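## Task

Lot numbers are printed on the shelf edge under each shelf spot, and several spots may carry the same number. Bring one cardboard box from a lot 740 spot and one from a lot 689 spot onto the desk, each resting wholly on it with nothing overhanging its edge. Every other cardboard box must stay on its own shelf. A lot that is not in the storeroom is skipped. The robot must not fall over or finish tilted, or the task fails.

## Robot and tools

ROBOT. A simulated Hello Robot Stretch 3 with a single arm: a two-wheel base, a lift riding a mast, and a telescoping arm that sticks out to the robot's right. The gripper cannot slide forward or back on its own; drive the base for that. The base is 0.33 m long, 0.34 m wide, rounded at the rear, and pivots about the point between its drive wheels, 0.05 m behind the front edge. A folded, retracted wrist pokes up to 0.06 m past the right side and sweeps a 0.28 m radius when turning; an unfolded level wrist reaches beyond that.

FRAMES. All positions are metres. Base frame: origin on the floor between the drive wheels, x forward, y left, z up. hand_pose is reported in it, at the point where closed fingertips meet; with all wrist joints at zero that frame has x up, y pointing back along the arm to the mast, z toward the rear. The odometry frame is where the base frame stood at scene start; base_odometry comes from wheel turns only (slip counts as travel), heading in rad from -3.142 to 3.142, left positive.

move. Performs one action; cameras (list of head_camera, nav_camera, wrist_camera or all) and blocking (true/omitted waits until everything rests; false returns in about 0.5 s while motion continues) are extra. An action holds base, joints or both, optionally with speeds, pace or contact_limits; or servos alone.
- base: one object with exactly one key. translate_m: a relative drive from the current spot, metres, forward positive, -3 to 3. rotate_rad: a relative turn in place, radians, left positive, -6.4 to 6.4. No sideways motion.
- joints: one object for the one arm, absolute targets by name. lift_m 0 to 1.1 m; arm_m 0 to 0.52 m extension; wrist_yaw_rad -1.345 to 4.42 (0 along the arm, positive toward the front); wrist_pitch_rad -1.57 to 0.451 (0 level, negative tips down); wrist_roll_rad -2.911 to 2.918 (0 fingers side by side); gripper_m -0.089 to 0.179 (larger is wider; fingertip gap is about 0.007 less near closed, 0.025 less fully open); head_pan_rad -3.953 to 1.73 (0 forward, left positive, -1.57 looks along the arm); head_tilt_rad -1.53 to 0.419 (negative down). Done tolerances: 0.004 m for lift, arm, gripper; 0.02 rad yaw and roll; 0.05 pitch; 0.1 head.
- pace: "default" or "max". Default/max top speeds: translate 0.12/0.30 m/s, rotate 0.76/1.90 rad/s, lift 0.11/0.15 m/s, arm 0.14/0.40 m/s. The base is capped at 0.10 m/s and 0.63 rad/s unless lift_m < 0.30, arm_m < 0.03 and wrist_yaw_rad > 2.54.
- speeds: per-key top speed (m/s or rad/s), no higher than max.
- contact_limits: stop a motion when its motor_effort hits a percent, 1 to 100, given only next to that motion's own command. Keys arm_m, translate_m, rotate_rad take a number; lift_m takes {"down": n, "up": n}, force beyond free motion (below about 12 may trip spuriously; unset is 32-47 down, 21-36 up). The base has no contact stop unless one is set; with one, each wheel halts separately and may swing the robot.
- servos: "reboot" revives servos that switched off.
An action runs at most 15 s; a move is cut at 14 s (time_out). A move with no action just reports state, scene number and images. Unknown keys make a call invalid; out-of-range values get it refused. A refusal, or an uncommanded stop during a call, cancels the remaining move, wait and finished_scene calls of that reply. Joints left out of a later action may keep pushing toward old targets.

wait: seconds 0 to 10, optional cameras; returns early once running moves settle. stop: brakes all running motions; braked ones read "stopped" and may keep pressing. zoom_image: camera plus region [x0, y0, x1, y1] in pixels of that camera's newest image, at most 504 by 504. finished_scene: scene (1 or 2); make it the last call of the reply. Motion continues while you think; base commands count from the last reported position.

RESULTS. "pictures" lists image order. "move" says done or the worst status. Statuses: done, moving, off_target (resting short, maybe still pushing), stopped, contact_stop (that joint goes slack until next command), time_out, torque_fault (wrist/head servo off; needs reboot). on_its_own notes what happened unasked; "held at" is a target. motor_effort in percent, positive toward higher values, peak in brackets; full-effort wrist pitch reads about 45, roll about 72. lidar_m: 12 distances from the base origin, sector 1 ahead then counter-clockwise (4 left, 7 behind, 10 right), at 0.17 m height, "-" for none or under 0.15 m. wrist_depth_mm and head_depth_mm: 7x7 median depths in mm. base_tilt in degrees (forward/right positive, few degrees bias). Prefer turned_by_imu over turned_by_wheels when they differ by more than 0.15 rad.

CAMERAS. head_camera and nav_camera move with head pan/tilt; wrist_camera is on the gripper. Turn head_camera images a quarter clockwise, nav_camera a quarter anticlockwise, to view upright. Calibrations (K, distortion, T_world_to_cam in the base frame) are given and slightly uncertain.

GRIPPER AND SAFETY. Grip by commanding below the object's width; release by commanding 0.05 above it or fully open. Readings do not confirm a hold; resend if it slips. Before folding (yaw to 3.0) or unfolding the wrist, put lift 0.32-0.95, pitch -0.4, roll near 0; folded, lift may go to 0.25. With yaw below -0.4 keep pitch at -0.5 or lower. Pushing on rigid things with the gripper above about 0.45 m, or driving while holding or snagged, can tip the robot; back off if base_tilt rises. Wrist and head have no contact stop. Avoid drops, slams, releasing moving items, hard pushes and long falls.

Each tool is called after "Emit:" by a JSON object that holds its "name" and its "arguments", one argument or row to a line.

## Session

Emit:
{"name": "move", "arguments": {
  "cameras": ["all"]
}}

Scene clock: 0.00 s.
base_odometry: x=+0.000 y=+0.000 heading=+0.000
turned_by_wheels: +0.000
turned_by_imu: +0.000
base_tilt: forward=-0.3 right=-1.1
lidar_m: 1.49 1.03 0.94 1.59 2.73 1.10 0.84 0.82 0.87 1.24 1.57 1.87
head_depth_mm: 1635 1978 1988 1995 1934 1914 1913 / 1644 1836 1822 1794 1777 1764 1761 / 1648 1716 1697 1692 1673 1666 1648 / 1604 1614 1584 1587 1575 1556 1550 / 1529 1514 1504 1486 1485 1467 1462 / 1461 1438 1424 1418 1404 1400 1384 / 1381 1371 1355 1350 1345 1337 1330
base_status: not commanded
joint_positions: lift_m=+0.407 arm_m=+0.001 wrist_yaw_rad=+2.998 wrist_pitch_rad=-0.447 wrist_roll_rad=+0.000 gripper_m=+0.037 head_pan_rad=+0.000 head_tilt_rad=-0.003
joint_status: not commanded
measured_speeds: all 0
motor_effort: left_wheel=-0.4 right_wheel=+0.5 lift_m=+24.0 arm_m=-3.1 wrist_yaw_rad=+0.8 wrist_pitch_rad=+1.9 wrist_roll_rad=-0.1 gripper_m=+0.5 head_pan_rad=+0.2 head_tilt_rad=+7.2
hand_pose: x=+0.0104 y=+0.0728 z=+0.4134 quat_wxyz=(+0.206, +0.699, +0.107, +0.677) (m; base frame)
wrist_depth_mm: - 138 - - - - - / - 149 - - - - - / - 164 - - - - - / 926 191 221 881 874 865 868 / 748 720 212 711 714 725 721 / 653 645 129 618 129 632 623 / 565 576 276 557 539 544 550
pictures: head_camera (sideways), nav_camera (sideways), wrist_camera

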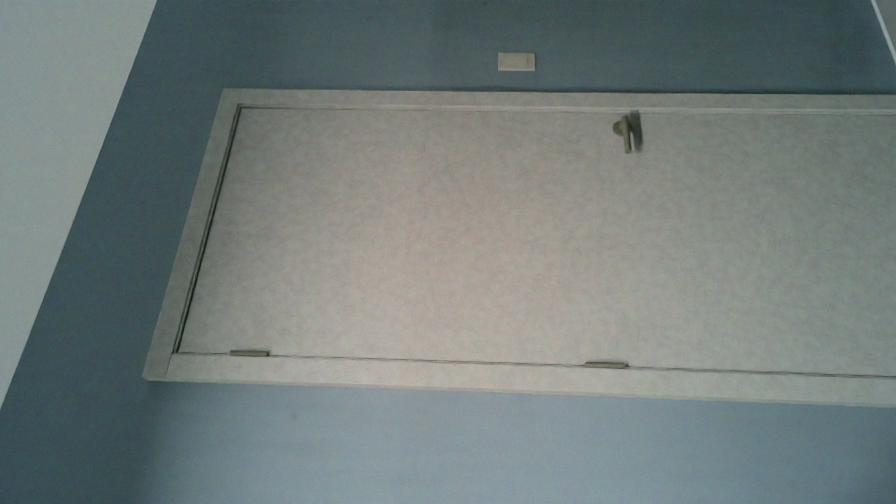

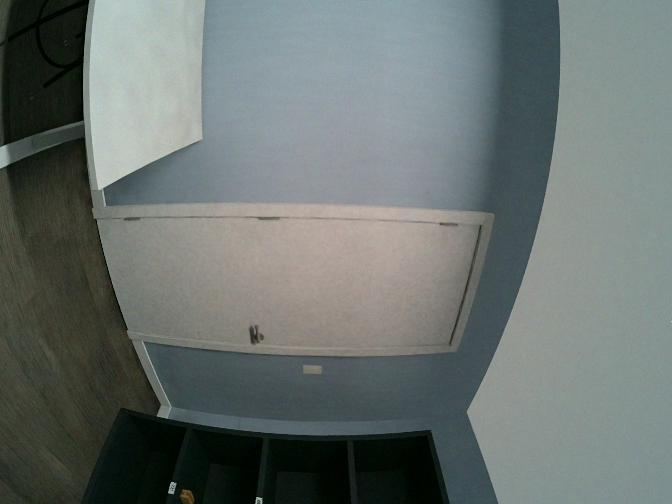

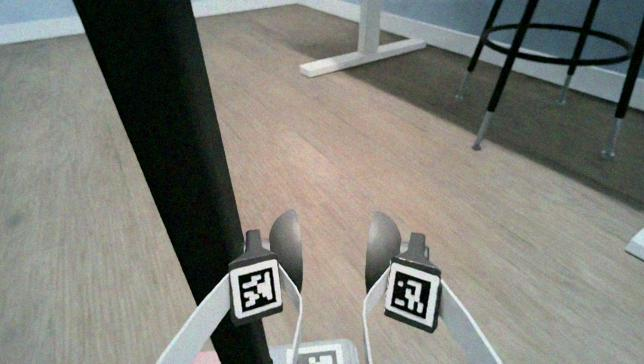

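Emit:
{"name": "move", "arguments": {
  "joints": {"head_pan_rad": -1.57, "head_tilt_rad": -0.1},
  "cameras": ["head_camera", "nav_camera"],
  "pace": "max"
}}

Emit:
{"name": "move", "arguments": {
  "joints": {"head_pan_rad": -3.1, "head_tilt_rad": -0.1},
  "cameras": ["nav_camera"],
  "pace": "max"
}}

Emit:
{"name": "move", "arguments": {
  "joints": {"head_pan_rad": 1.5, "head_tilt_rad": -0.2},
  "cameras": ["nav_camera", "head_camera"],
  "pace": "max"
}}

Scene clock: 10.70 s.
move: done
base_odometry: x=+0.000 y=+0.000 heading=+0.000
turned_by_wheels: +0.000
turned_by_imu: +0.000
base_tilt: forward=-0.4 right=-1.2
lidar_m: 1.50 1.03 0.93 1.59 2.74 1.10 0.84 0.82 0.87 1.25 1.57 1.88
head_depth_mm: 1661 1031 1031 1033 1029 1031 1027 / 1897 1187 1190 1182 1183 1187 1180 / 1924 1447 1396 1396 1394 1386 1397 / 1937 2148 1683 1684 1675 1686 1686 / 1931 1989 1942 1965 1935 1850 1773 / 1910 1918 1942 1976 1987 1915 1853 / 1821 1814 1861 1888 1873 1721 1837
base_status: not commanded
joint_positions: lift_m=+0.407 arm_m=+0.001 wrist_yaw_rad=+2.998 wrist_pitch_rad=-0.447 wrist_roll_rad=+0.000 gripper_m=+0.037 head_pan_rad=-1.578 head_tilt_rad=-0.100
joint_status: all done
measured_speeds: translate_m=+0.000 rotate_rad=+0.000 lift_m=+0.000 arm_m=+0.000 wrist_yaw_rad=+0.000 wrist_pitch_rad=+0.000 wrist_roll_rad=+0.000 head_pan_rad=+0.024 head_tilt_rad=+0.000
motor_effort: left_wheel=-0.5(0.7) right_wheel=+0.5(1.0) lift_m=+23.4(24.1) arm_m=-12.7(12.8) wrist_yaw_rad=-0.7(1.8) wrist_pitch_rad=+1.9(2.1) wrist_roll_rad=+0.2(0.3) gripper_m=+0.6(0.9) head_pan_rad=+3.5(5.6) head_tilt_rad=-1.7(5.3)
hand_pose: x=+0.0104 y=+0.0728 z=+0.4134 quat_wxyz=(+0.206, +0.699, +0.107, +0.677) (m; base frame)
wrist_depth_mm: - 138 - - - - - / - 149 - - - - - / - 164 - - - - - / 917 191 221 893 870 865 860 / 750 717 212 727 706 741 720 / 649 641 129 621 129 631 618 / 560 577 276 567 544 551 548
pictures: head_camera (sideways), nav_camera (sideways)
camera_calibration:
head_camera: T_world_to_cam=[[-0.0459825, 0.047472, -0.997814, 1.31469], [0.997077, -0.0588395, -0.0487478, 0.0570528], [-0.061025, -0.997138, -0.0446276, 0.0139836], [0, 0, 0, 1]] pos_world=[0.00441993, -0.0451103, 1.31522]
nav_camera: T_world_to_cam=[[0.0165168, -0.0732452, 0.997177, -1.25518], [-0.99986, -0.00400364, 0.0162671, 0.0351202], [0.00280085, -0.997306, -0.0733011, 0.0485396], [0, 0, 0, 1]] pos_world=[0.0557109, -0.0433868, 1.25463]

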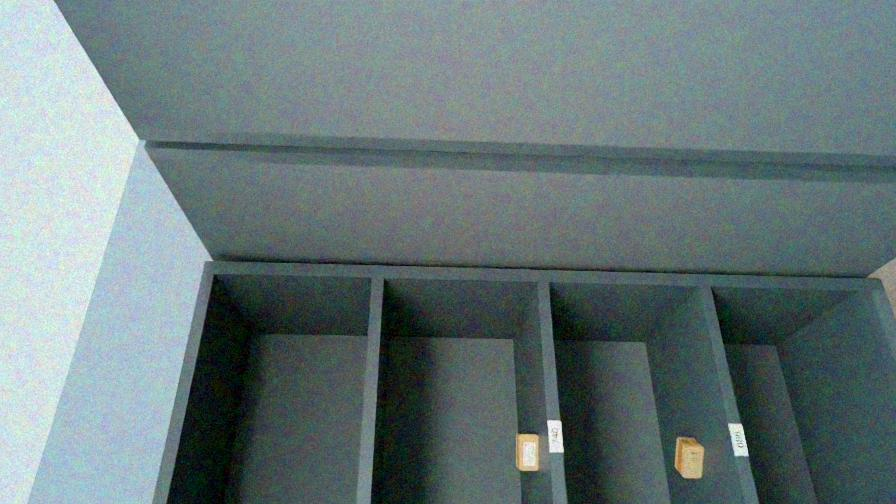

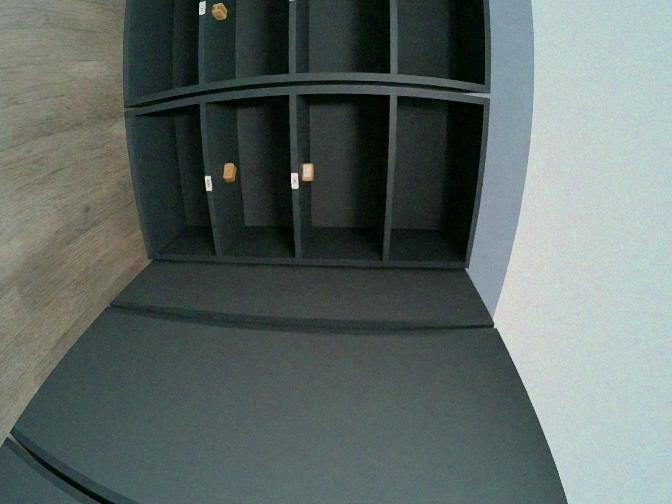

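Scene clock: 12.73 s.
move: done
base_odometry: x=+0.000 y=+0.000 heading=+0.000
turned_by_wheels: +0.000
turned_by_imu: +0.000
base_tilt: forward=-0.3 right=-1.3
lidar_m: 1.49 1.03 0.94 1.59 2.74 1.10 0.84 0.82 0.87 1.24 1.57 1.87
head_depth_mm: 1665 1036 1045 1054 1070 1087 1102 / 967 966 980 994 1011 1019 1037 / 900 904 923 930 942 958 971 / 844 860 868 880 893 901 910 / 807 813 825 834 842 848 862 / 765 772 784 790 800 810 817 / 729 737 743 754 758 767 776
base_status: not commanded
joint_positions: lift_m=+0.407 arm_m=+0.001 wrist_yaw_rad=+2.998 wrist_pitch_rad=-0.447 wrist_roll_rad=+0.000 gripper_m=+0.037 head_pan_rad=-3.108 head_tilt_rad=-0.100
joint_status: all done
measured_speeds: translate_m=+0.000 rotate_rad=+0.000 lift_m=+0.000 arm_m=+0.000 wrist_yaw_rad=+0.000 wrist_pitch_rad=+0.000 wrist_roll_rad=+0.000 head_pan_rad=+0.024 head_tilt_rad=+0.000
motor_effort: left_wheel=-0.2(0.9) right_wheel=+0.5(1.2) lift_m=+23.7(24.5) arm_m=-13.4(14.2) wrist_yaw_rad=+1.6(1.6) wrist_pitch_rad=+1.8(2.1) wrist_roll_rad=+0.0(0.3) gripper_m=+0.3(0.9) head_pan_rad=+3.3(4.6) head_tilt_rad=-1.7(5.6)
hand_pose: x=+0.0104 y=+0.0728 z=+0.4134 quat_wxyz=(+0.206, +0.699, +0.107, +0.677) (m; base frame)
wrist_depth_mm: - 138 - - - - - / - 150 - - - - - / - 164 - - - - - / 905 190 220 882 869 869 864 / 753 735 213 708 710 726 723 / 649 658 129 618 129 627 624 / 567 577 279 558 538 552 546
pictures: nav_camera (sideways)
camera_calibration:
nav_camera: T_world_to_cam=[[-0.0730128, -0.0194932, 0.99714, -1.2546], [-0.0445879, 0.998873, 0.0162623, 0.0292265], [-0.996334, -0.043273, -0.0737997, 0.0553275], [0, 0, 0, 1]] pos_world=[-0.0351743, -0.0512557, 1.25462]

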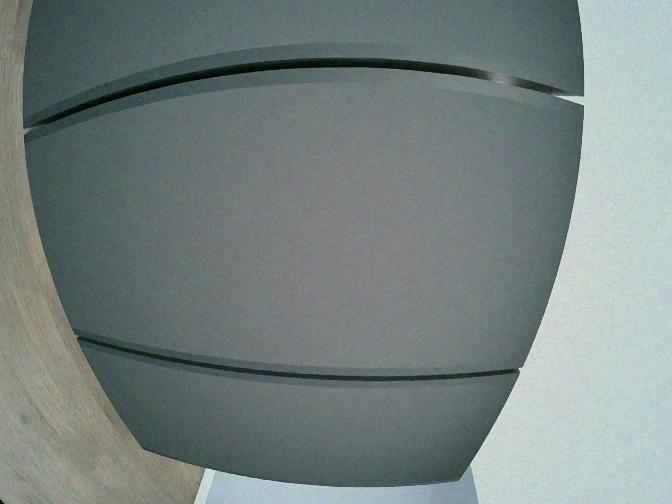

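Scene clock: 15.90 s.
move: done
base_odometry: x=+0.000 y=+0.000 heading=+0.000
turned_by_wheels: +0.000
turned_by_imu: +0.000
base_tilt: forward=-0.2 right=-1.3
lidar_m: 1.49 1.03 0.93 1.59 2.74 1.10 0.84 0.82 0.87 1.24 1.57 1.86
head_depth_mm: 1678 1713 1721 1741 1688 1077 1555 / 1914 1926 1963 2008 1692 1075 1732 / 2134 2227 2260 2309 1668 1259 1695 / - 2622 2679 2776 2587 2193 1712 / - 2765 2806 2910 2969 2331 1692 / - 2550 2639 2750 2803 2278 1696 / - 2459 2500 2579 2661 2284 1689
base_status: not commanded
joint_positions: lift_m=+0.407 arm_m=+0.001 wrist_yaw_rad=+2.998 wrist_pitch_rad=-0.447 wrist_roll_rad=+0.000 gripper_m=+0.037 head_pan_rad=+1.508 head_tilt_rad=-0.203
joint_status: all done
measured_speeds: translate_m=+0.000 rotate_rad=+0.000 lift_m=+0.000 arm_m=+0.000 wrist_yaw_rad=+0.000 wrist_pitch_rad=+0.000 wrist_roll_rad=+0.000 head_pan_rad=-0.024 head_tilt_rad=+0.000
motor_effort: left_wheel=-0.4(0.9) right_wheel=+0.8(1.1) lift_m=+23.5(24.3) arm_m=-13.5(14.3) wrist_yaw_rad=-0.6(2.6) wrist_pitch_rad=+2.0(2.1) wrist_roll_rad=-0.1(0.3) gripper_m=+0.3(1.0) head_pan_rad=-2.9(6.2) head_tilt_rad=+4.2(5.9)
hand_pose: x=+0.0104 y=+0.0728 z=+0.4134 quat_wxyz=(+0.206, +0.699, +0.107, +0.677) (m; base frame)
wrist_depth_mm: - 138 - - - - - / - 150 - - - - - / - 165 - - - - - / 922 191 221 890 866 875 858 / 752 729 211 718 705 721 729 / 651 647 129 617 129 627 626 / 568 581 278 557 537 550 553
pictures: head_camera (sideways), nav_camera (sideways)
camera_calibration:
head_camera: T_world_to_cam=[[0.0367553, -0.152793, -0.987574, 1.30074], [-0.992622, 0.108682, -0.053758, 0.0756664], [0.115546, 0.982264, -0.147672, 0.147042], [0, 0, 0, 1]] pos_world=[0.0103091, 0.0460862, 1.31036]
nav_camera: T_world_to_cam=[[-0.00602004, 0.176656, 0.984254, -1.2381], [0.998652, -0.0496861, 0.0150259, 0.0244818], [0.0515581, 0.983018, -0.176119, 0.182099], [0, 0, 0, 1]] pos_world=[-0.0412909, 0.0409286, 1.25031]

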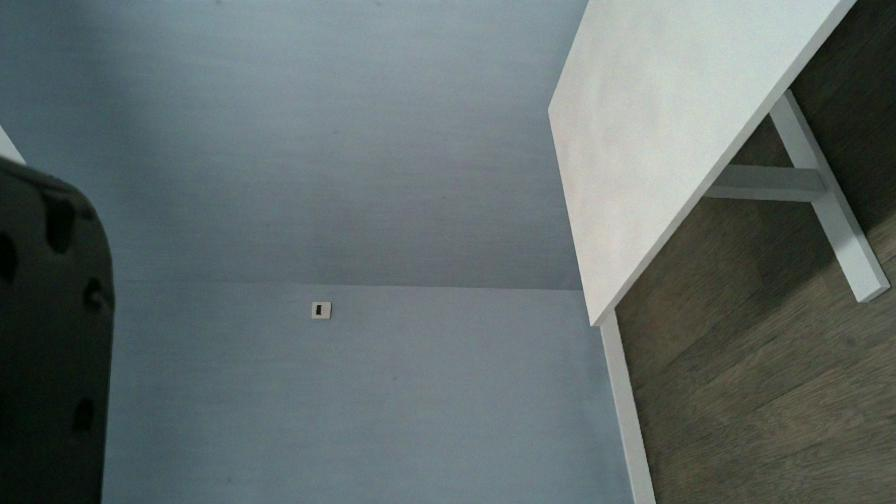

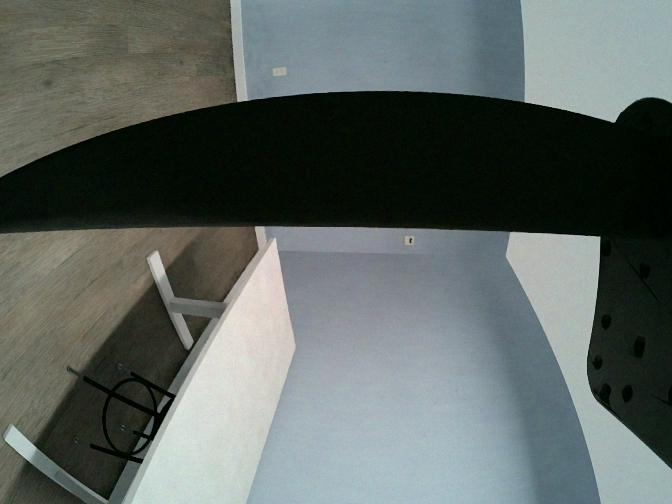

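Emit:
{"name": "move", "arguments": {
  "joints": {"head_pan_rad": -1.05, "head_tilt_rad": -0.3},
  "cameras": ["head_camera", "nav_camera"],
  "pace": "max"
}}

Emit:
{"name": "zoom_image", "arguments": {
  "camera": "head_camera",
  "region": [400, 0, 896, 504]
}}

Emit:
{"name": "move", "arguments": {
  "joints": {"head_pan_rad": -0.6, "head_tilt_rad": -0.3},
  "cameras": ["head_camera", "nav_camera"],
  "pace": "max"
}}

Scene clock: 74.63 s.
move: done
base_odometry: x=+0.000 y=+0.000 heading=+0.000
turned_by_wheels: +0.000
turned_by_imu: +0.000
base_tilt: forward=-0.3 right=-1.1
lidar_m: 1.49 1.03 0.94 1.58 2.74 1.10 0.84 0.82 0.87 1.24 1.57 1.87
head_depth_mm: 1644 1798 1913 2002 1998 1921 1556 / 1536 1812 1909 1993 2015 1926 1561 / 1548 1799 1925 2012 1998 1895 1548 / 1453 1652 1889 1705 1843 1809 1533 / 1481 1793 1895 1957 1834 1808 1532 / 1608 1810 1925 2032 2081 1858 1524 / 1628 1821 1928 2025 2071 1844 1522
base_status: not commanded
joint_positions: lift_m=+0.407 arm_m=+0.001 wrist_yaw_rad=+2.998 wrist_pitch_rad=-0.447 wrist_roll_rad=+0.000 gripper_m=+0.037 head_pan_rad=-1.058 head_tilt_rad=-0.300
joint_status: all done
measured_speeds: translate_m=+0.000 rotate_rad=+0.000 lift_m=+0.000 arm_m=+0.000 wrist_yaw_rad=+0.000 wrist_pitch_rad=+0.000 wrist_roll_rad=+0.000 head_pan_rad=+0.024 head_tilt_rad=+0.000
motor_effort: left_wheel=-0.2(0.8) right_wheel=+0.2(1.0) lift_m=+23.5(24.2) arm_m=-13.7(14.0) wrist_yaw_rad=+0.2(1.5) wrist_pitch_rad=+1.9(2.1) wrist_roll_rad=+0.1(0.3) gripper_m=+0.4(0.9) head_pan_rad=+3.8(4.9) head_tilt_rad=-3.0(7.7)
hand_pose: x=+0.0104 y=+0.0728 z=+0.4134 quat_wxyz=(+0.206, +0.699, +0.107, +0.677) (m; base frame)
wrist_depth_mm: - 138 - - - - - / - 149 - - - - - / - 165 - - - - - / 901 191 221 884 881 867 852 / 751 734 212 716 710 730 730 / 646 648 128 615 128 624 624 / 569 581 276 553 548 552 548
pictures: head_camera (sideways), nav_camera (sideways)
camera_calibration:
head_camera: T_world_to_cam=[[-0.160319, 0.19042, -0.968524, 1.27702], [0.889232, 0.453767, -0.0579791, 0.0696363], [0.428444, -0.870538, -0.242075, 0.268023], [0, 0, 0, 1]] pos_world=[0.0279746, -0.041445, 1.30574]
nav_camera: T_world_to_cam=[[0.14729, -0.226909, 0.962714, -1.21093], [-0.86421, -0.502945, 0.0136767, 0.0376775], [0.481089, -0.834002, -0.270176, 0.301971], [0, 0, 0, 1]] pos_world=[0.0656444, -0.00397695, 1.24685]

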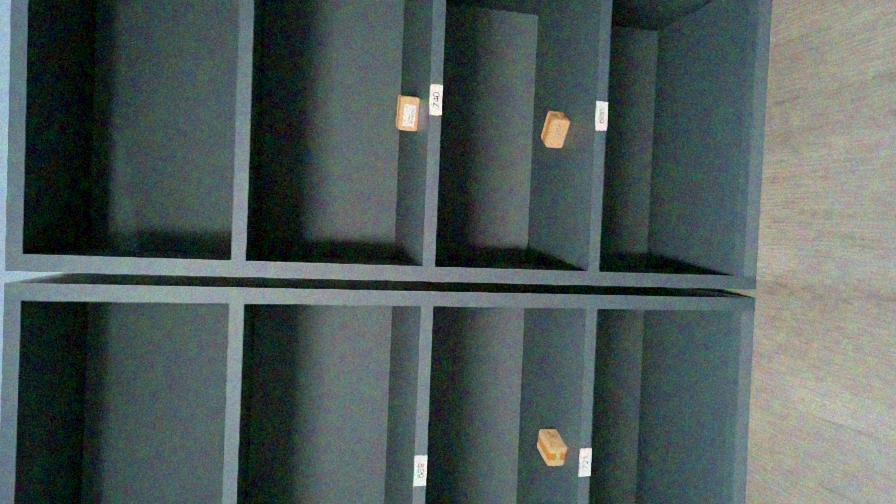

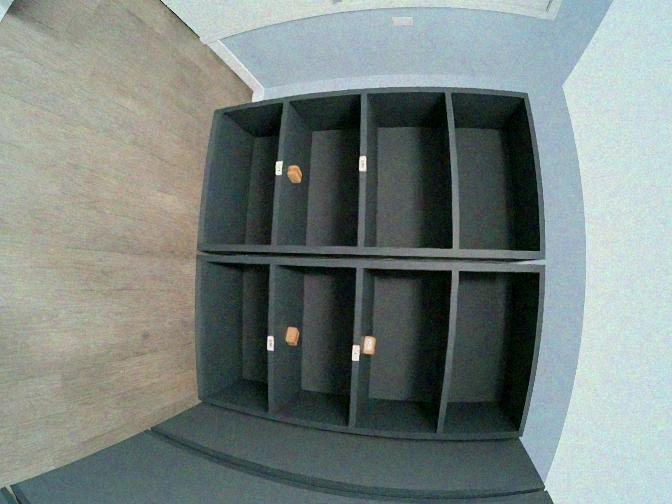

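Scaled by 1.000.

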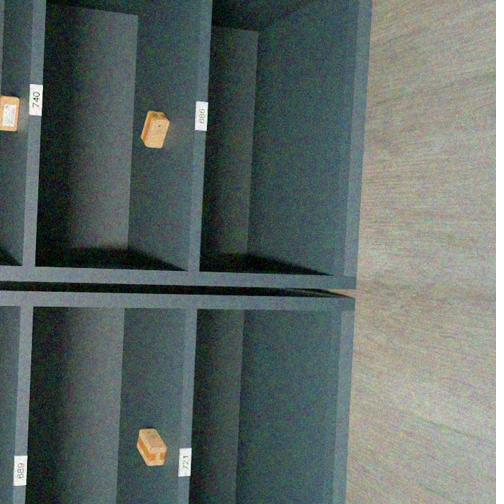

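Scene clock: 75.37 s.
move: done
base_odometry: x=+0.000 y=+0.000 heading=+0.000
turned_by_wheels: +0.000
turned_by_imu: +0.000
base_tilt: forward=-0.3 right=-1.2
lidar_m: 1.49 1.03 0.94 1.59 2.73 1.10 0.84 0.82 0.87 1.24 1.57 1.87
head_depth_mm: 1532 1775 1841 1885 1762 1752 1568 / 1668 1853 1952 2026 2013 1919 1550 / 1824 1948 2075 2144 2149 1910 1550 / 1827 1845 1994 2071 2157 1948 1548 / 2114 2185 2276 2346 2445 1988 1529 / 1901 1974 2044 2152 2242 1982 1533 / 1667 1734 1795 1856 1899 1894 1524
base_status: not commanded
joint_positions: lift_m=+0.407 arm_m=+0.001 wrist_yaw_rad=+2.998 wrist_pitch_rad=-0.447 wrist_roll_rad=+0.000 gripper_m=+0.037 head_pan_rad=-0.589 head_tilt_rad=-0.300
joint_status: all done
measured_speeds: all 0
motor_effort: left_wheel=-0.5(0.6) right_wheel=+0.6(1.5) lift_m=+24.1(24.1) arm_m=-13.4(14.1) wrist_yaw_rad=+0.2(1.3) wrist_pitch_rad=+2.0(2.0) wrist_roll_rad=+0.0(0.2) gripper_m=+1.0(1.0) head_pan_rad=+2.1(4.8) head_tilt_rad=-3.6(4.2)
hand_pose: x=+0.0104 y=+0.0728 z=+0.4134 quat_wxyz=(+0.206, +0.699, +0.107, +0.677) (m; base frame)
wrist_depth_mm: - 138 - - - - - / - 150 - - - - - / - 164 - - - - - / 905 191 221 892 878 876 850 / 753 721 213 719 709 726 718 / 652 645 128 617 128 630 622 / 566 578 276 556 545 546 547
pictures: head_camera (sideways), nav_camera (sideways)
camera_calibration:
head_camera: T_world_to_cam=[[-0.229272, 0.0974779, -0.968469, 1.27738], [0.587912, 0.806845, -0.0579699, 0.0715458], [0.775754, -0.582666, -0.242295, 0.266168], [0, 0, 0, 1]] pos_world=[0.044324, -0.0271559, 1.30574]
nav_camera: T_world_to_cam=[[0.234165, -0.135869, 0.962656, -1.2114], [-0.543315, -0.839417, 0.013686, 0.0356891], [0.806211, -0.52623, -0.270382, 0.300239], [0, 0, 0, 1]] pos_world=[0.0610011, 0.0233622, 1.24685]

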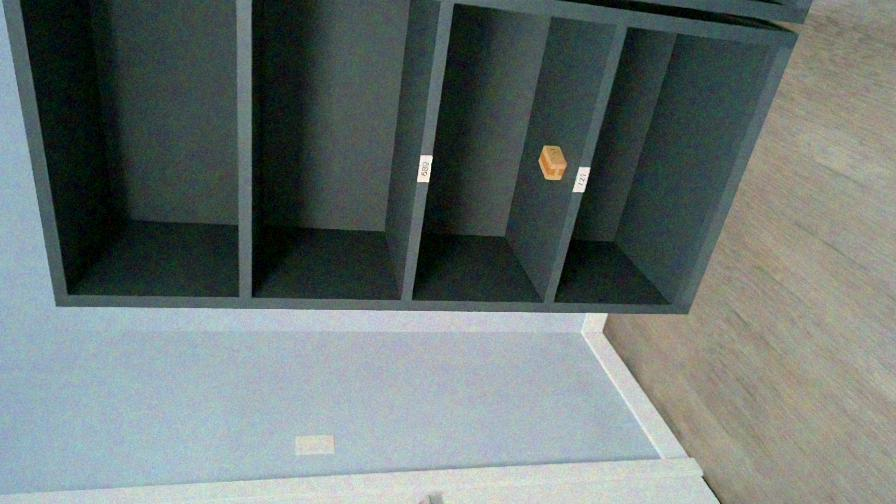

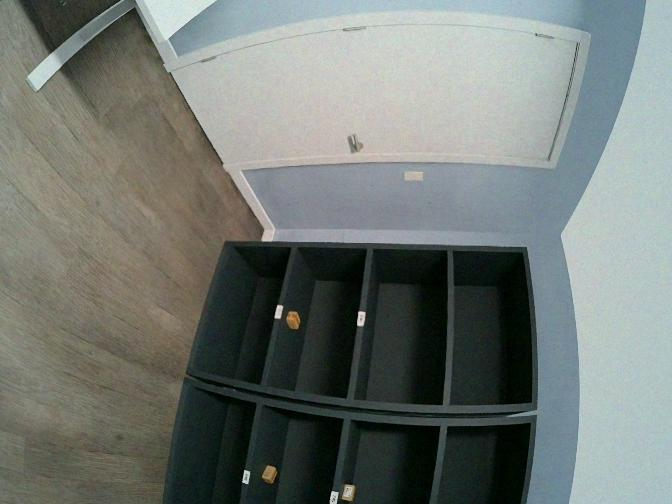

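Emit:
{"name": "zoom_image", "arguments": {
  "camera": "head_camera",
  "region": [400, 140, 500, 200]
}}

Emit:
{"name": "move", "arguments": {
  "joints": {"head_pan_rad": -1.05, "head_tilt_rad": -0.3},
  "cameras": ["head_camera"],
  "pace": "max"
}}

Emit:
{"name": "zoom_image", "arguments": {
  "camera": "head_camera",
  "region": [530, 80, 630, 150]
}}

Emit:
{"name": "zoom_image", "arguments": {
  "camera": "head_camera",
  "region": [390, 70, 470, 140]
}}

Scaled by 5.040 from the camera's 896x504 image, which has a finer 1280x720 frame.

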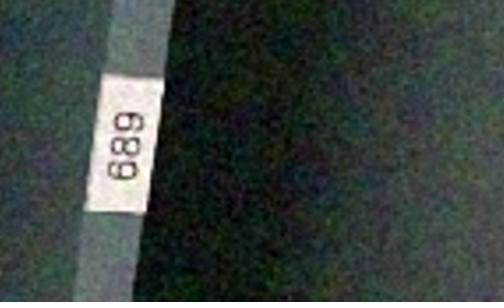

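Scene clock: 86.80 s.
move: done
base_odometry: x=+0.000 y=+0.000 heading=+0.000
turned_by_wheels: +0.000
turned_by_imu: +0.000
base_tilt: forward=-0.4 right=-1.3
lidar_m: 1.49 1.03 0.93 1.58 2.73 1.10 0.84 0.82 0.87 1.24 1.57 1.87
head_depth_mm: 1667 1794 1904 1982 1962 1927 1572 / 1538 1812 1903 2008 2012 1925 1550 / 1554 1808 1909 2002 1993 1908 1551 / 1546 1787 1872 1909 1855 1817 1535 / 1482 1818 1901 1637 1757 1843 1528 / 1615 1825 1923 2026 2079 1865 1529 / 1639 1818 1929 2029 2073 1853 1521
base_status: not commanded
joint_positions: lift_m=+0.407 arm_m=+0.001 wrist_yaw_rad=+2.998 wrist_pitch_rad=-0.447 wrist_roll_rad=+0.000 gripper_m=+0.037 head_pan_rad=-1.065 head_tilt_rad=-0.300
joint_status: all done
measured_speeds: all 0
motor_effort: left_wheel=-0.3(0.8) right_wheel=+0.2(1.1) lift_m=+23.3(24.2) arm_m=-13.0(13.7) wrist_yaw_rad=-0.5(1.9) wrist_pitch_rad=+2.0(2.1) wrist_roll_rad=-0.1(0.3) gripper_m=+0.6(0.9) head_pan_rad=-0.3(4.0) head_tilt_rad=-3.0(7.6)
hand_pose: x=+0.0104 y=+0.0728 z=+0.4134 quat_wxyz=(+0.206, +0.699, +0.107, +0.677) (m; base frame)
wrist_depth_mm: - 138 - - - - - / - 150 - - - - - / - 164 - - - - - / 902 191 221 886 879 861 857 / 752 719 213 715 717 724 727 / 652 637 128 612 129 632 632 / 564 580 278 553 540 550 549
pictures: head_camera (sideways)
camera_calibration:
head_camera: T_world_to_cam=[[-0.159128, 0.19182, -0.968444, 1.27693], [0.892375, 0.447555, -0.0579813, 0.0696649], [0.42231, -0.873441, -0.242394, 0.26844], [0, 0, 0, 1]] pos_world=[0.0276632, -0.0416535, 1.30574]

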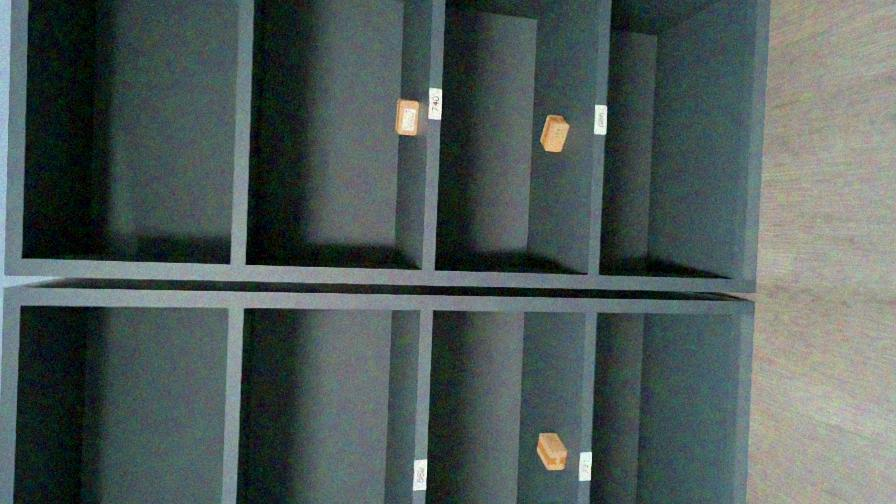

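Scaled by 5.040 from the camera's 896x504 image, which has a finer 1280x720 frame.

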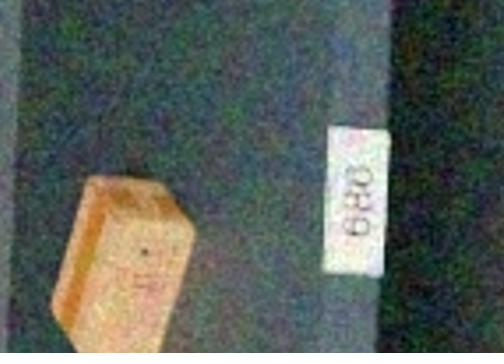

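Scaled by 6.300 from the camera's 896x504 image, which has a finer 1280x720 frame.

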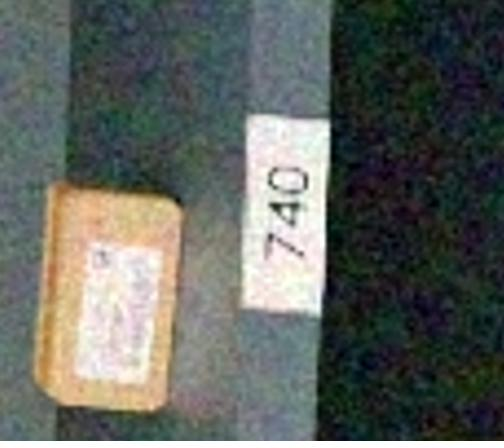

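Emit:
{"name": "move", "arguments": {
  "joints": {"head_pan_rad": -3.9, "head_tilt_rad": -0.2},
  "cameras": ["nav_camera"],
  "pace": "max"
}}

Emit:
{"name": "move", "arguments": {
  "joints": {"head_pan_rad": 0.7, "head_tilt_rad": -0.3},
  "cameras": ["nav_camera", "head_camera"],
  "pace": "max"
}}

Scene clock: 109.97 s.
move: done
base_odometry: x=+0.000 y=+0.000 heading=+0.000
turned_by_wheels: +0.000
turned_by_imu: +0.000
base_tilt: forward=-0.3 right=-1.4
lidar_m: 1.50 1.03 0.94 1.58 2.73 1.10 0.84 0.82 0.87 1.24 1.57 1.87
head_depth_mm: - - - - - - - / - - - - - - - / - 2576 2631 2702 2766 2343 1725 / 2383 2664 2741 2800 2883 2333 1712 / 2397 2702 2787 2874 2975 2202 1704 / 2147 1450 1487 1531 1582 1620 1598 / 1230 1215 1242 1271 1299 1338 1366
base_status: not commanded
joint_positions: lift_m=+0.407 arm_m=+0.001 wrist_yaw_rad=+2.998 wrist_pitch_rad=-0.447 wrist_roll_rad=+0.000 gripper_m=+0.037 head_pan_rad=-3.908 head_tilt_rad=-0.200
joint_status: all done
measured_speeds: translate_m=+0.000 rotate_rad=+0.000 lift_m=+0.000 arm_m=+0.000 wrist_yaw_rad=+0.000 wrist_pitch_rad=+0.000 wrist_roll_rad=+0.000 head_pan_rad=+0.024 head_tilt_rad=+0.000
motor_effort: left_wheel=-0.3(0.7) right_wheel=+0.5(1.1) lift_m=+23.9(24.3) arm_m=-13.2(13.7) wrist_yaw_rad=-0.8(1.4) wrist_pitch_rad=+2.0(2.1) wrist_roll_rad=-0.1(0.3) gripper_m=+0.5(1.0) head_pan_rad=+3.4(5.1) head_tilt_rad=+6.3(8.2)
hand_pose: x=+0.0104 y=+0.0728 z=+0.4134 quat_wxyz=(+0.206, +0.699, +0.107, +0.677) (m; base frame)
wrist_depth_mm: - 138 - - - - - / - 149 - - - - - / - 164 - - - - - / 909 191 221 876 874 863 858 / 767 745 212 723 712 723 725 / 647 643 129 622 129 623 623 / 572 578 277 558 545 551 548
pictures: nav_camera (sideways)
camera_calibration:
nav_camera: T_world_to_cam=[[-0.13639, 0.107671, 0.984787, -1.23799], [0.684347, 0.729001, 0.0150749, 0.0263901], [-0.716287, 0.675992, -0.173113, 0.182928], [0, 0, 0, 1]] pos_world=[-0.0558808, -0.00959991, 1.25043]

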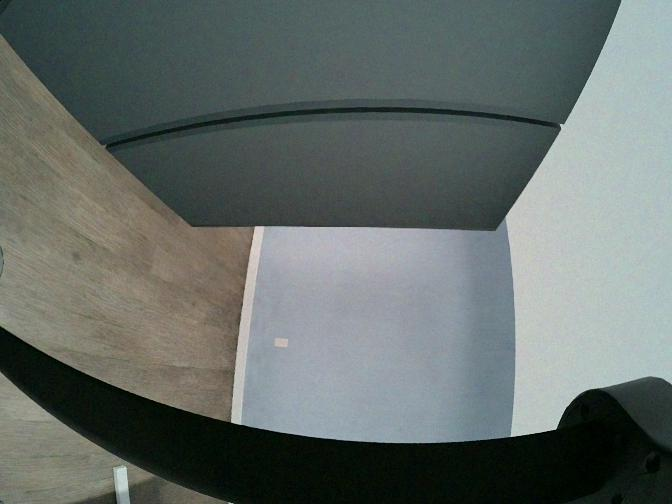

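Scene clock: 113.13 s.
move: done
base_odometry: x=+0.000 y=+0.000 heading=+0.000
turned_by_wheels: +0.000
turned_by_imu: +0.000
base_tilt: forward=-0.4 right=-1.3
lidar_m: 1.49 1.03 0.93 1.58 2.73 1.10 0.84 0.82 0.87 1.24 1.57 1.87
head_depth_mm: 1214 1258 1314 1384 1438 1481 1462 / 1242 1283 1347 1404 1343 923 1411 / 1270 1318 1374 1452 1324 916 1187 / 1289 1353 1423 1483 1311 907 1442 / 1326 1386 1454 1523 1303 903 1487 / 1362 1426 1496 1581 1284 900 1482 / 1401 1456 1540 1628 1279 935 1463
base_status: not commanded
joint_positions: lift_m=+0.407 arm_m=+0.001 wrist_yaw_rad=+2.998 wrist_pitch_rad=-0.447 wrist_roll_rad=+0.000 gripper_m=+0.037 head_pan_rad=+0.708 head_tilt_rad=-0.300
joint_status: all done
measured_speeds: translate_m=+0.000 rotate_rad=+0.000 lift_m=+0.000 arm_m=+0.000 wrist_yaw_rad=+0.000 wrist_pitch_rad=+0.000 wrist_roll_rad=+0.000 head_pan_rad=-0.024 head_tilt_rad=+0.000
motor_effort: left_wheel=-0.2(0.9) right_wheel=+0.5(1.2) lift_m=+23.2(24.6) arm_m=-12.8(13.8) wrist_yaw_rad=-0.5(1.7) wrist_pitch_rad=+1.9(2.1) wrist_roll_rad=+0.0(0.4) gripper_m=+0.5(0.8) head_pan_rad=-3.2(6.3) head_tilt_rad=-4.1(7.0)
hand_pose: x=+0.0104 y=+0.0728 z=+0.4134 quat_wxyz=(+0.206, +0.699, +0.107, +0.677) (m; base frame)
wrist_depth_mm: - 138 - - - - - / - 150 - - - - - / - 164 - - - - - / 916 191 221 891 874 865 853 / 758 724 212 716 711 739 726 / 648 642 128 621 129 630 621 / 567 581 276 559 541 550 557
pictures: head_camera (sideways), nav_camera (sideways)
camera_calibration:
head_camera: T_world_to_cam=[[-0.155837, -0.194359, -0.968473, 1.27693], [-0.617783, 0.784208, -0.0579722, 0.0788891], [0.770752, 0.589272, -0.24228, 0.266209], [0, 0, 0, 1]] pos_world=[0.0425481, 0.0294479, 1.30574]
nav_camera: T_world_to_cam=[[0.194068, 0.188619, 0.962684, -1.2112], [0.661129, -0.750147, 0.0136986, 0.0283278], [0.724738, 0.6338, -0.270281, 0.300563], [0, 0, 0, 1]] pos_world=[-0.00150268, 0.0592077, 1.24685]

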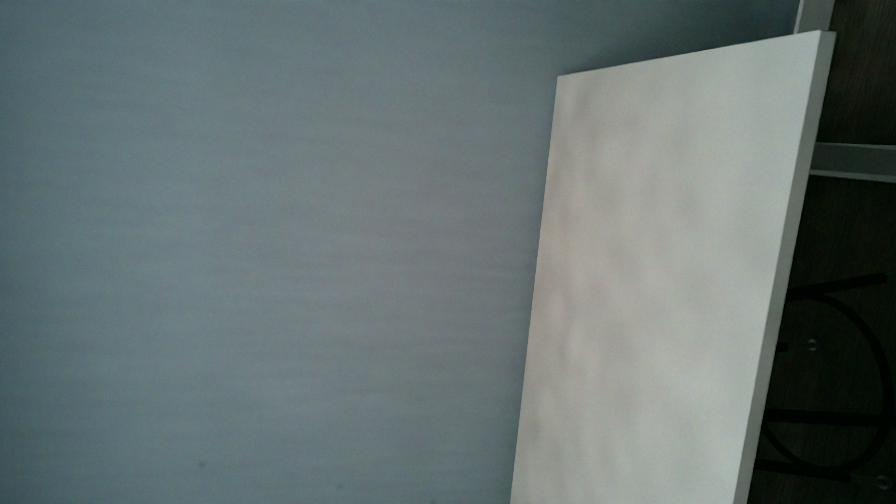

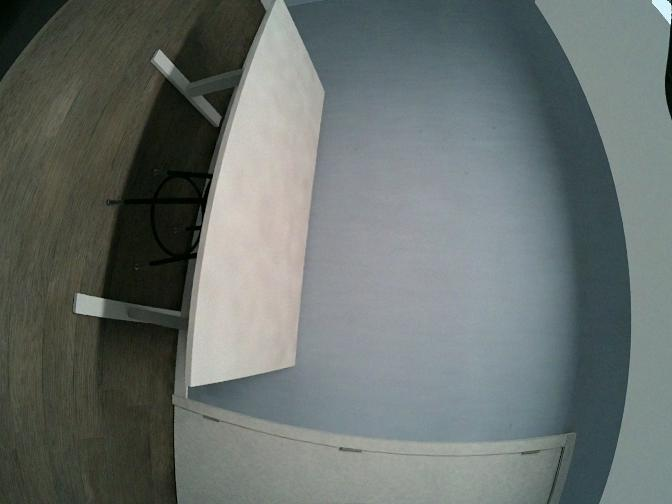

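Emit:
{"name": "move", "arguments": {
  "base": {"rotate_rad": 0.505},
  "joints": {"head_pan_rad": -1.57, "head_tilt_rad": -0.4},
  "cameras": ["head_camera", "nav_camera"]
}}

Scene clock: 151.93 s.
move: done
base_odometry: x=+0.000 y=+0.000 heading=+0.505
turned_by_wheels: +0.505
turned_by_imu: +0.497
base_tilt: forward=-0.3 right=-1.1
lidar_m: 1.03 0.93 1.58 2.71 1.14 0.84 0.82 0.86 1.21 1.57 1.87 1.49
head_depth_mm: 1698 1789 1894 1986 1974 1804 1423 / 1709 1810 1876 2032 2180 1785 1408 / 1690 1811 1870 2033 2165 1778 1414 / 1677 1767 1874 2038 2031 1759 1400 / 1674 1611 1726 1900 2038 1756 1397 / 1713 1837 1899 2026 2109 1734 1383 / 1722 1840 1922 2025 2109 1736 1378
base_status: done
joint_positions: lift_m=+0.407 arm_m=+0.001 wrist_yaw_rad=+2.998 wrist_pitch_rad=-0.447 wrist_roll_rad=+0.000 gripper_m=+0.037 head_pan_rad=-1.578 head_tilt_rad=-0.404
joint_status: all done
measured_speeds: translate_m=+0.000 rotate_rad=+0.000 lift_m=+0.000 arm_m=+0.000 wrist_yaw_rad=+0.000 wrist_pitch_rad=+0.000 wrist_roll_rad=+0.000 head_pan_rad=+0.024 head_tilt_rad=+0.000
motor_effort: left_wheel=-8.4(12.7) right_wheel=+8.5(12.3) lift_m=+23.8(24.8) arm_m=-13.0(14.0) wrist_yaw_rad=-0.1(1.8) wrist_pitch_rad=+2.0(2.1) wrist_roll_rad=+0.1(0.3) gripper_m=+0.1(1.0) head_pan_rad=+3.0(5.4) head_tilt_rad=+1.9(6.4)
hand_pose: x=+0.0104 y=+0.0728 z=+0.4134 quat_wxyz=(+0.206, +0.699, +0.107, +0.677) (m; base frame)
wrist_depth_mm: - 138 - - - - - / - 150 - - - - - / - 164 - - - - - / 908 192 221 894 865 892 867 / 766 727 211 713 709 729 731 / 644 639 129 617 129 624 620 / 568 576 278 552 537 553 546
pictures: head_camera (sideways), nav_camera (sideways)
camera_calibration:
head_camera: T_world_to_cam=[[-0.0437656, 0.343998, -0.93795, 1.23638], [0.997198, -0.0419684, -0.0619223, 0.0741607], [-0.0606654, -0.938032, -0.341197, 0.400057], [0, 0, 0, 1]] pos_world=[0.00442774, -0.0469339, 1.30075]
nav_camera: T_world_to_cam=[[0.0143428, -0.368389, 0.929561, -1.16678], [-0.999892, -0.00827301, 0.0121494, 0.040475], [0.00321456, -0.929635, -0.368468, 0.432797], [0, 0, 0, 1]] pos_world=[0.0558143, -0.0271499, 1.24357]

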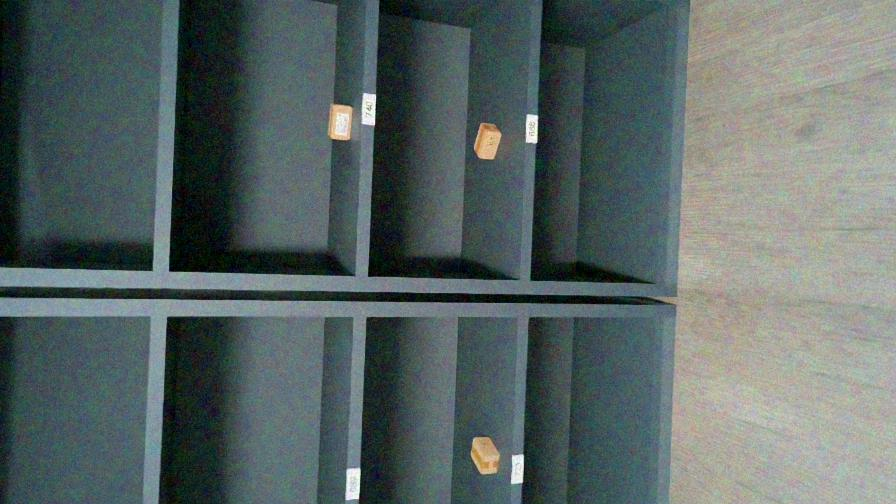

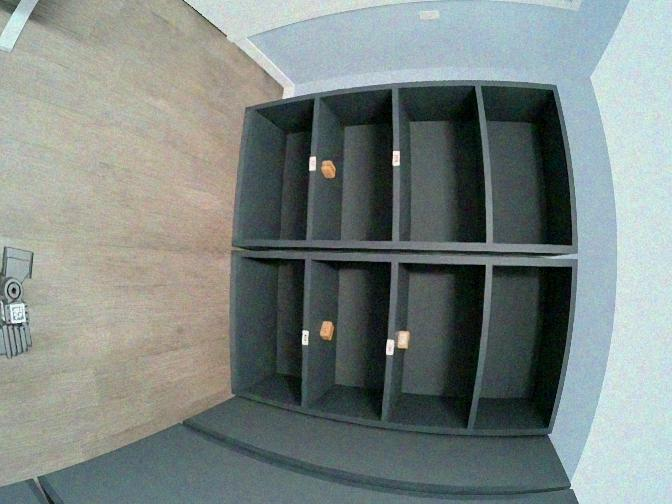

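Emit:
{"name": "zoom_image", "arguments": {
  "camera": "head_camera",
  "region": [500, 100, 570, 160]
}}

Emit:
{"name": "zoom_image", "arguments": {
  "camera": "head_camera",
  "region": [320, 440, 390, 504]
}}

Scaled by 7.200 from the camera's 896x504 image, which has a finer 1280x720 frame.

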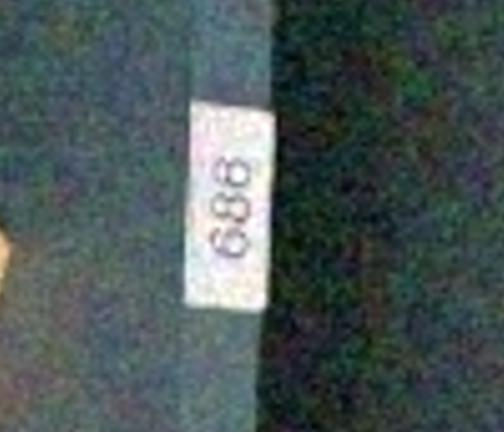

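Scaled by 7.200 from the camera's 896x504 image, which has a finer 1280x720 frame.

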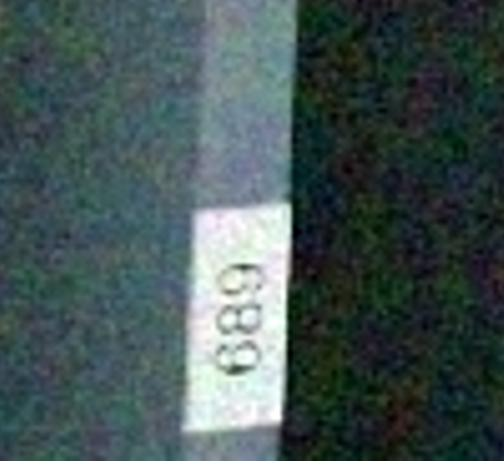

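Emit:
{"name": "move", "arguments": {
  "joints": {"lift_m": 0.6, "wrist_pitch_rad": -0.4},
  "base": {"rotate_rad": -1.5708}
}}

Emit:
{"name": "move", "arguments": {
  "joints": {"wrist_yaw_rad": 0.0, "head_pan_rad": 0.0, "head_tilt_rad": -0.5},
  "cameras": ["head_camera", "wrist_camera"]
}}

Scene clock: 205.87 s.
move: done
base_odometry: x=+0.000 y=+0.000 heading=-1.066
turned_by_wheels: -1.570
turned_by_imu: -1.545
base_tilt: forward=-0.3 right=-1.2
lidar_m: 1.56 1.87 1.50 1.03 1.33 1.59 2.71 1.11 0.84 0.82 0.87 1.23
head_depth_mm: 669 709 756 812 874 950 1042 / 672 714 760 818 879 955 1044 / 672 716 767 822 888 959 1054 / 675 718 766 824 892 965 1062 / 685 726 779 836 904 981 1065 / 687 728 775 833 905 980 1071 / 682 728 779 837 905 985 1077
base_status: done
joint_positions: lift_m=+0.600 arm_m=+0.001 wrist_yaw_rad=+2.998 wrist_pitch_rad=-0.420 wrist_roll_rad=+0.000 gripper_m=+0.037 head_pan_rad=-1.570 head_tilt_rad=-0.400
joint_status: all done
measured_speeds: all 0
motor_effort: left_wheel=+8.8(11.7) right_wheel=-10.0(13.6) lift_m=+29.9(34.2) arm_m=-13.6(14.2) wrist_yaw_rad=+0.5(1.8) wrist_pitch_rad=+3.2(5.7) wrist_roll_rad=-0.2(0.3) gripper_m=+0.4(1.2) head_pan_rad=+2.9(3.7) head_tilt_rad=+3.6(5.8)
hand_pose: x=+0.0109 y=+0.0763 z=+0.6122 quat_wxyz=(+0.197, +0.700, +0.098, +0.679) (m; base frame)
wrist_depth_mm: - 137 - - - - - / - 148 - - - - - / - 161 - - - - - / - 187 - - - - - / - - 205 - - - - / 894 901 129 867 128 861 860 / 779 781 264 762 751 766 775
pictures: none

Scene clock: 208.37 s.
move: done
base_odometry: x=+0.000 y=+0.000 heading=-1.066
turned_by_wheels: +0.000
turned_by_imu: +0.000
base_tilt: forward=-0.2 right=-1.2
lidar_m: 1.57 1.86 1.50 1.03 1.33 1.59 2.71 1.10 0.84 0.82 0.86 1.23
head_depth_mm: 1615 1785 1932 2022 1976 1646 1326 / 1628 1785 1957 2044 1979 1621 1313 / 1631 1802 1959 2021 1971 1607 1310 / 1321 1573 1692 1868 1902 1599 1303 / 1641 1793 1962 1964 1894 1595 1296 / 1681 1832 2000 2099 1937 1575 1293 / 1665 1844 1992 2062 1899 1575 1280
base_status: not commanded
joint_positions: lift_m=+0.600 arm_m=+0.001 wrist_yaw_rad=+0.003 wrist_pitch_rad=-0.420 wrist_roll_rad=+0.000 gripper_m=+0.037 head_pan_rad=+0.006 head_tilt_rad=-0.500
joint_status: all done
measured_speeds: all 0
motor_effort: left_wheel=+8.9(9.0) right_wheel=-10.6(10.8) lift_m=+28.8(30.3) arm_m=-12.9(14.0) wrist_yaw_rad=-4.2(5.9) wrist_pitch_rad=+3.3(3.4) wrist_roll_rad=-0.1(0.3) gripper_m=+0.3(1.0) head_pan_rad=-2.7(5.3) head_tilt_rad=-4.1(6.1)
hand_pose: x=-0.0208 y=-0.3697 z=+0.6122 quat_wxyz=(+0.692, +0.149, -0.691, -0.147) (m; base frame)
wrist_depth_mm: - - - - - - - / - - - 590 - - - / - - - 639 - - - / - - - 711 - - - / - - - 150 152 - - / 892 887 126 834 126 822 - / 776 773 747 773 752 767 756
pictures: head_camera (sideways), wrist_camera
camera_calibration:
head_camera: T_world_to_cam=[[-0.431889, -0.0486595, -0.900613, 1.19003], [0.023021, 0.997624, -0.0649406, 0.0840069], [0.901633, -0.0487801, -0.429742, 0.509382], [0, 0, 0, 1]] pos_world=[0.0527514, -0.00105326, 1.29612]
wrist_camera: T_world_to_cam=[[-0.998878, -0.0398925, -0.0255218, -0.0133049], [-0.00250211, 0.582616, -0.812744, 0.745478], [0.0472917, -0.811768, -0.582062, 0.223385], [0, 0, 0, 1]] pos_world=[-0.021989, -0.253521, 0.735567]

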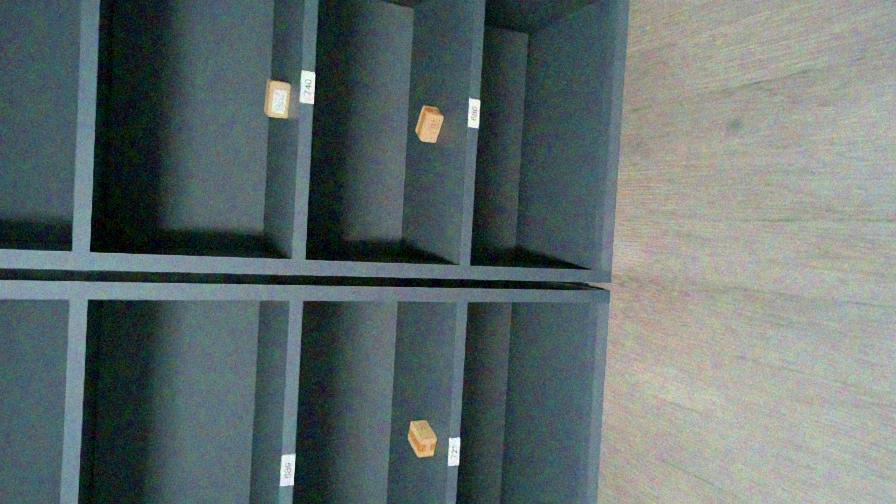

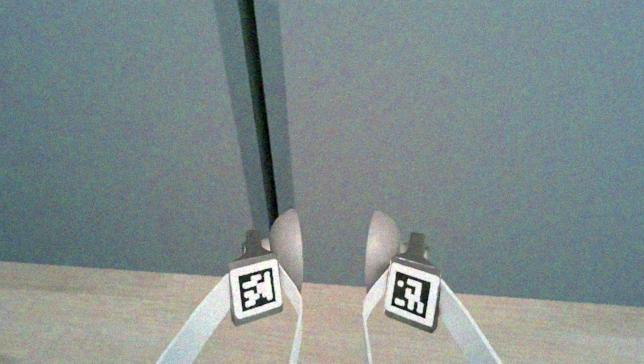

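Emit:
{"name": "zoom_image", "arguments": {
  "camera": "head_camera",
  "region": [450, 90, 500, 140]
}}

Emit:
{"name": "move", "arguments": {
  "base": {"translate_m": 0.6},
  "cameras": ["head_camera"]
}}

Emit:
{"name": "zoom_image", "arguments": {
  "camera": "head_camera",
  "region": [500, 0, 620, 100]
}}

Scaled by 10.080 from the camera's 896x504 image, which has a finer 1280x720 frame.

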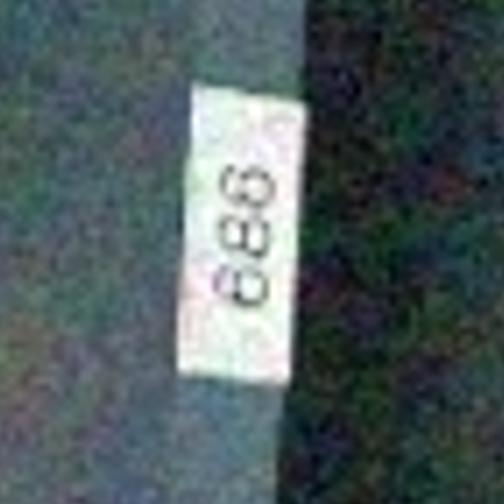

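Scene clock: 228.20 s.
move: done
base_odometry: x=+0.290 y=-0.525 heading=-1.066
turned_by_wheels: +0.000
turned_by_imu: +0.000
base_tilt: forward=-0.4 right=-1.3
lidar_m: 0.97 1.38 1.45 1.41 1.32 1.31 3.27 1.15 0.87 0.85 0.90 1.25
head_depth_mm: 1039 1243 1306 1494 1261 1544 1324 / 1074 1251 1300 1485 1297 1519 1315 / 1127 1253 1275 1505 1296 1508 1308 / 804 1087 1027 1472 1234 1452 1308 / 814 974 1010 1213 1220 1363 1296 / 1143 1278 1198 1506 1326 1484 1298 / 1059 1283 1179 1513 1307 1487 1275
base_status: done
joint_positions: lift_m=+0.600 arm_m=+0.001 wrist_yaw_rad=+0.003 wrist_pitch_rad=-0.420 wrist_roll_rad=+0.000 gripper_m=+0.037 head_pan_rad=+0.000 head_tilt_rad=-0.500
joint_status: not commanded
measured_speeds: all 0
motor_effort: left_wheel=+2.9(13.9) right_wheel=+7.1(10.3) lift_m=+23.7(27.0) arm_m=-12.4(13.5) wrist_yaw_rad=-2.7(4.4) wrist_pitch_rad=+3.3(3.4) wrist_roll_rad=+0.2(0.3) gripper_m=+0.3(1.2) head_pan_rad=-2.9(3.8) head_tilt_rad=-1.7(4.9)
hand_pose: x=-0.0209 y=-0.3697 z=+0.6122 quat_wxyz=(+0.692, +0.149, -0.691, -0.147) (m; base frame)
wrist_depth_mm: - - - - - - - / - - - - - - - / - - - - - - - / - - - - - - 666 / - - - 150 152 - 750 / 892 891 126 831 129 840 832 / 775 783 758 779 760 766 753
pictures: head_camera (sideways)
camera_calibration:
head_camera: T_world_to_cam=[[-0.432747, -0.0462521, -0.900328, 1.18969], [0.0284632, 0.997484, -0.0649242, 0.0840044], [0.901066, -0.053722, -0.430342, 0.510167], [0, 0, 0, 1]] pos_world=[0.0527512, -0.00136, 1.29611]

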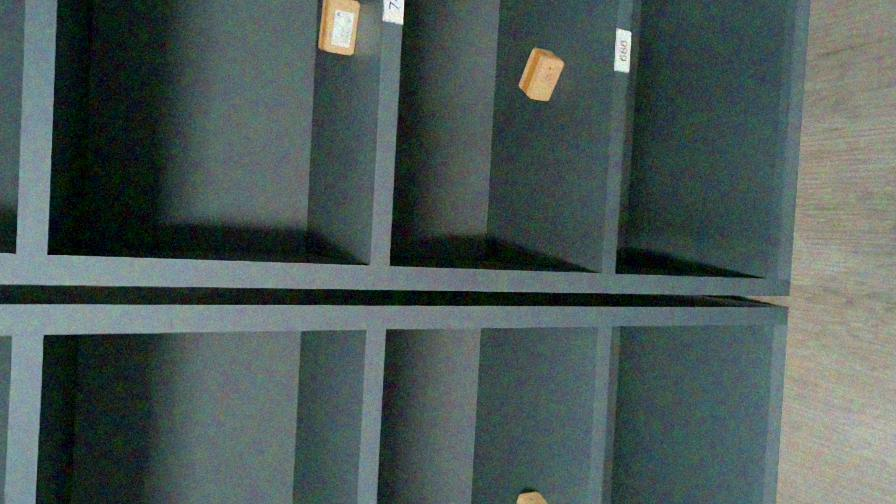

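Scaled by 4.200 from the camera's 896x504 image, which has a finer 1280x720 frame.

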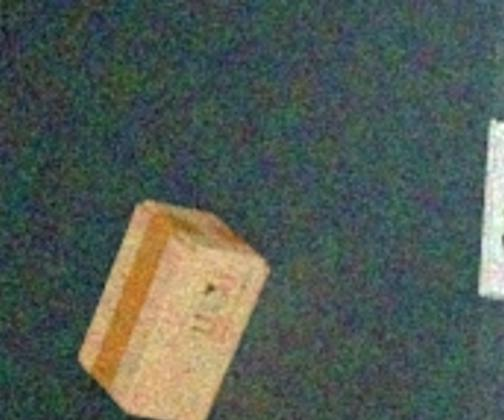

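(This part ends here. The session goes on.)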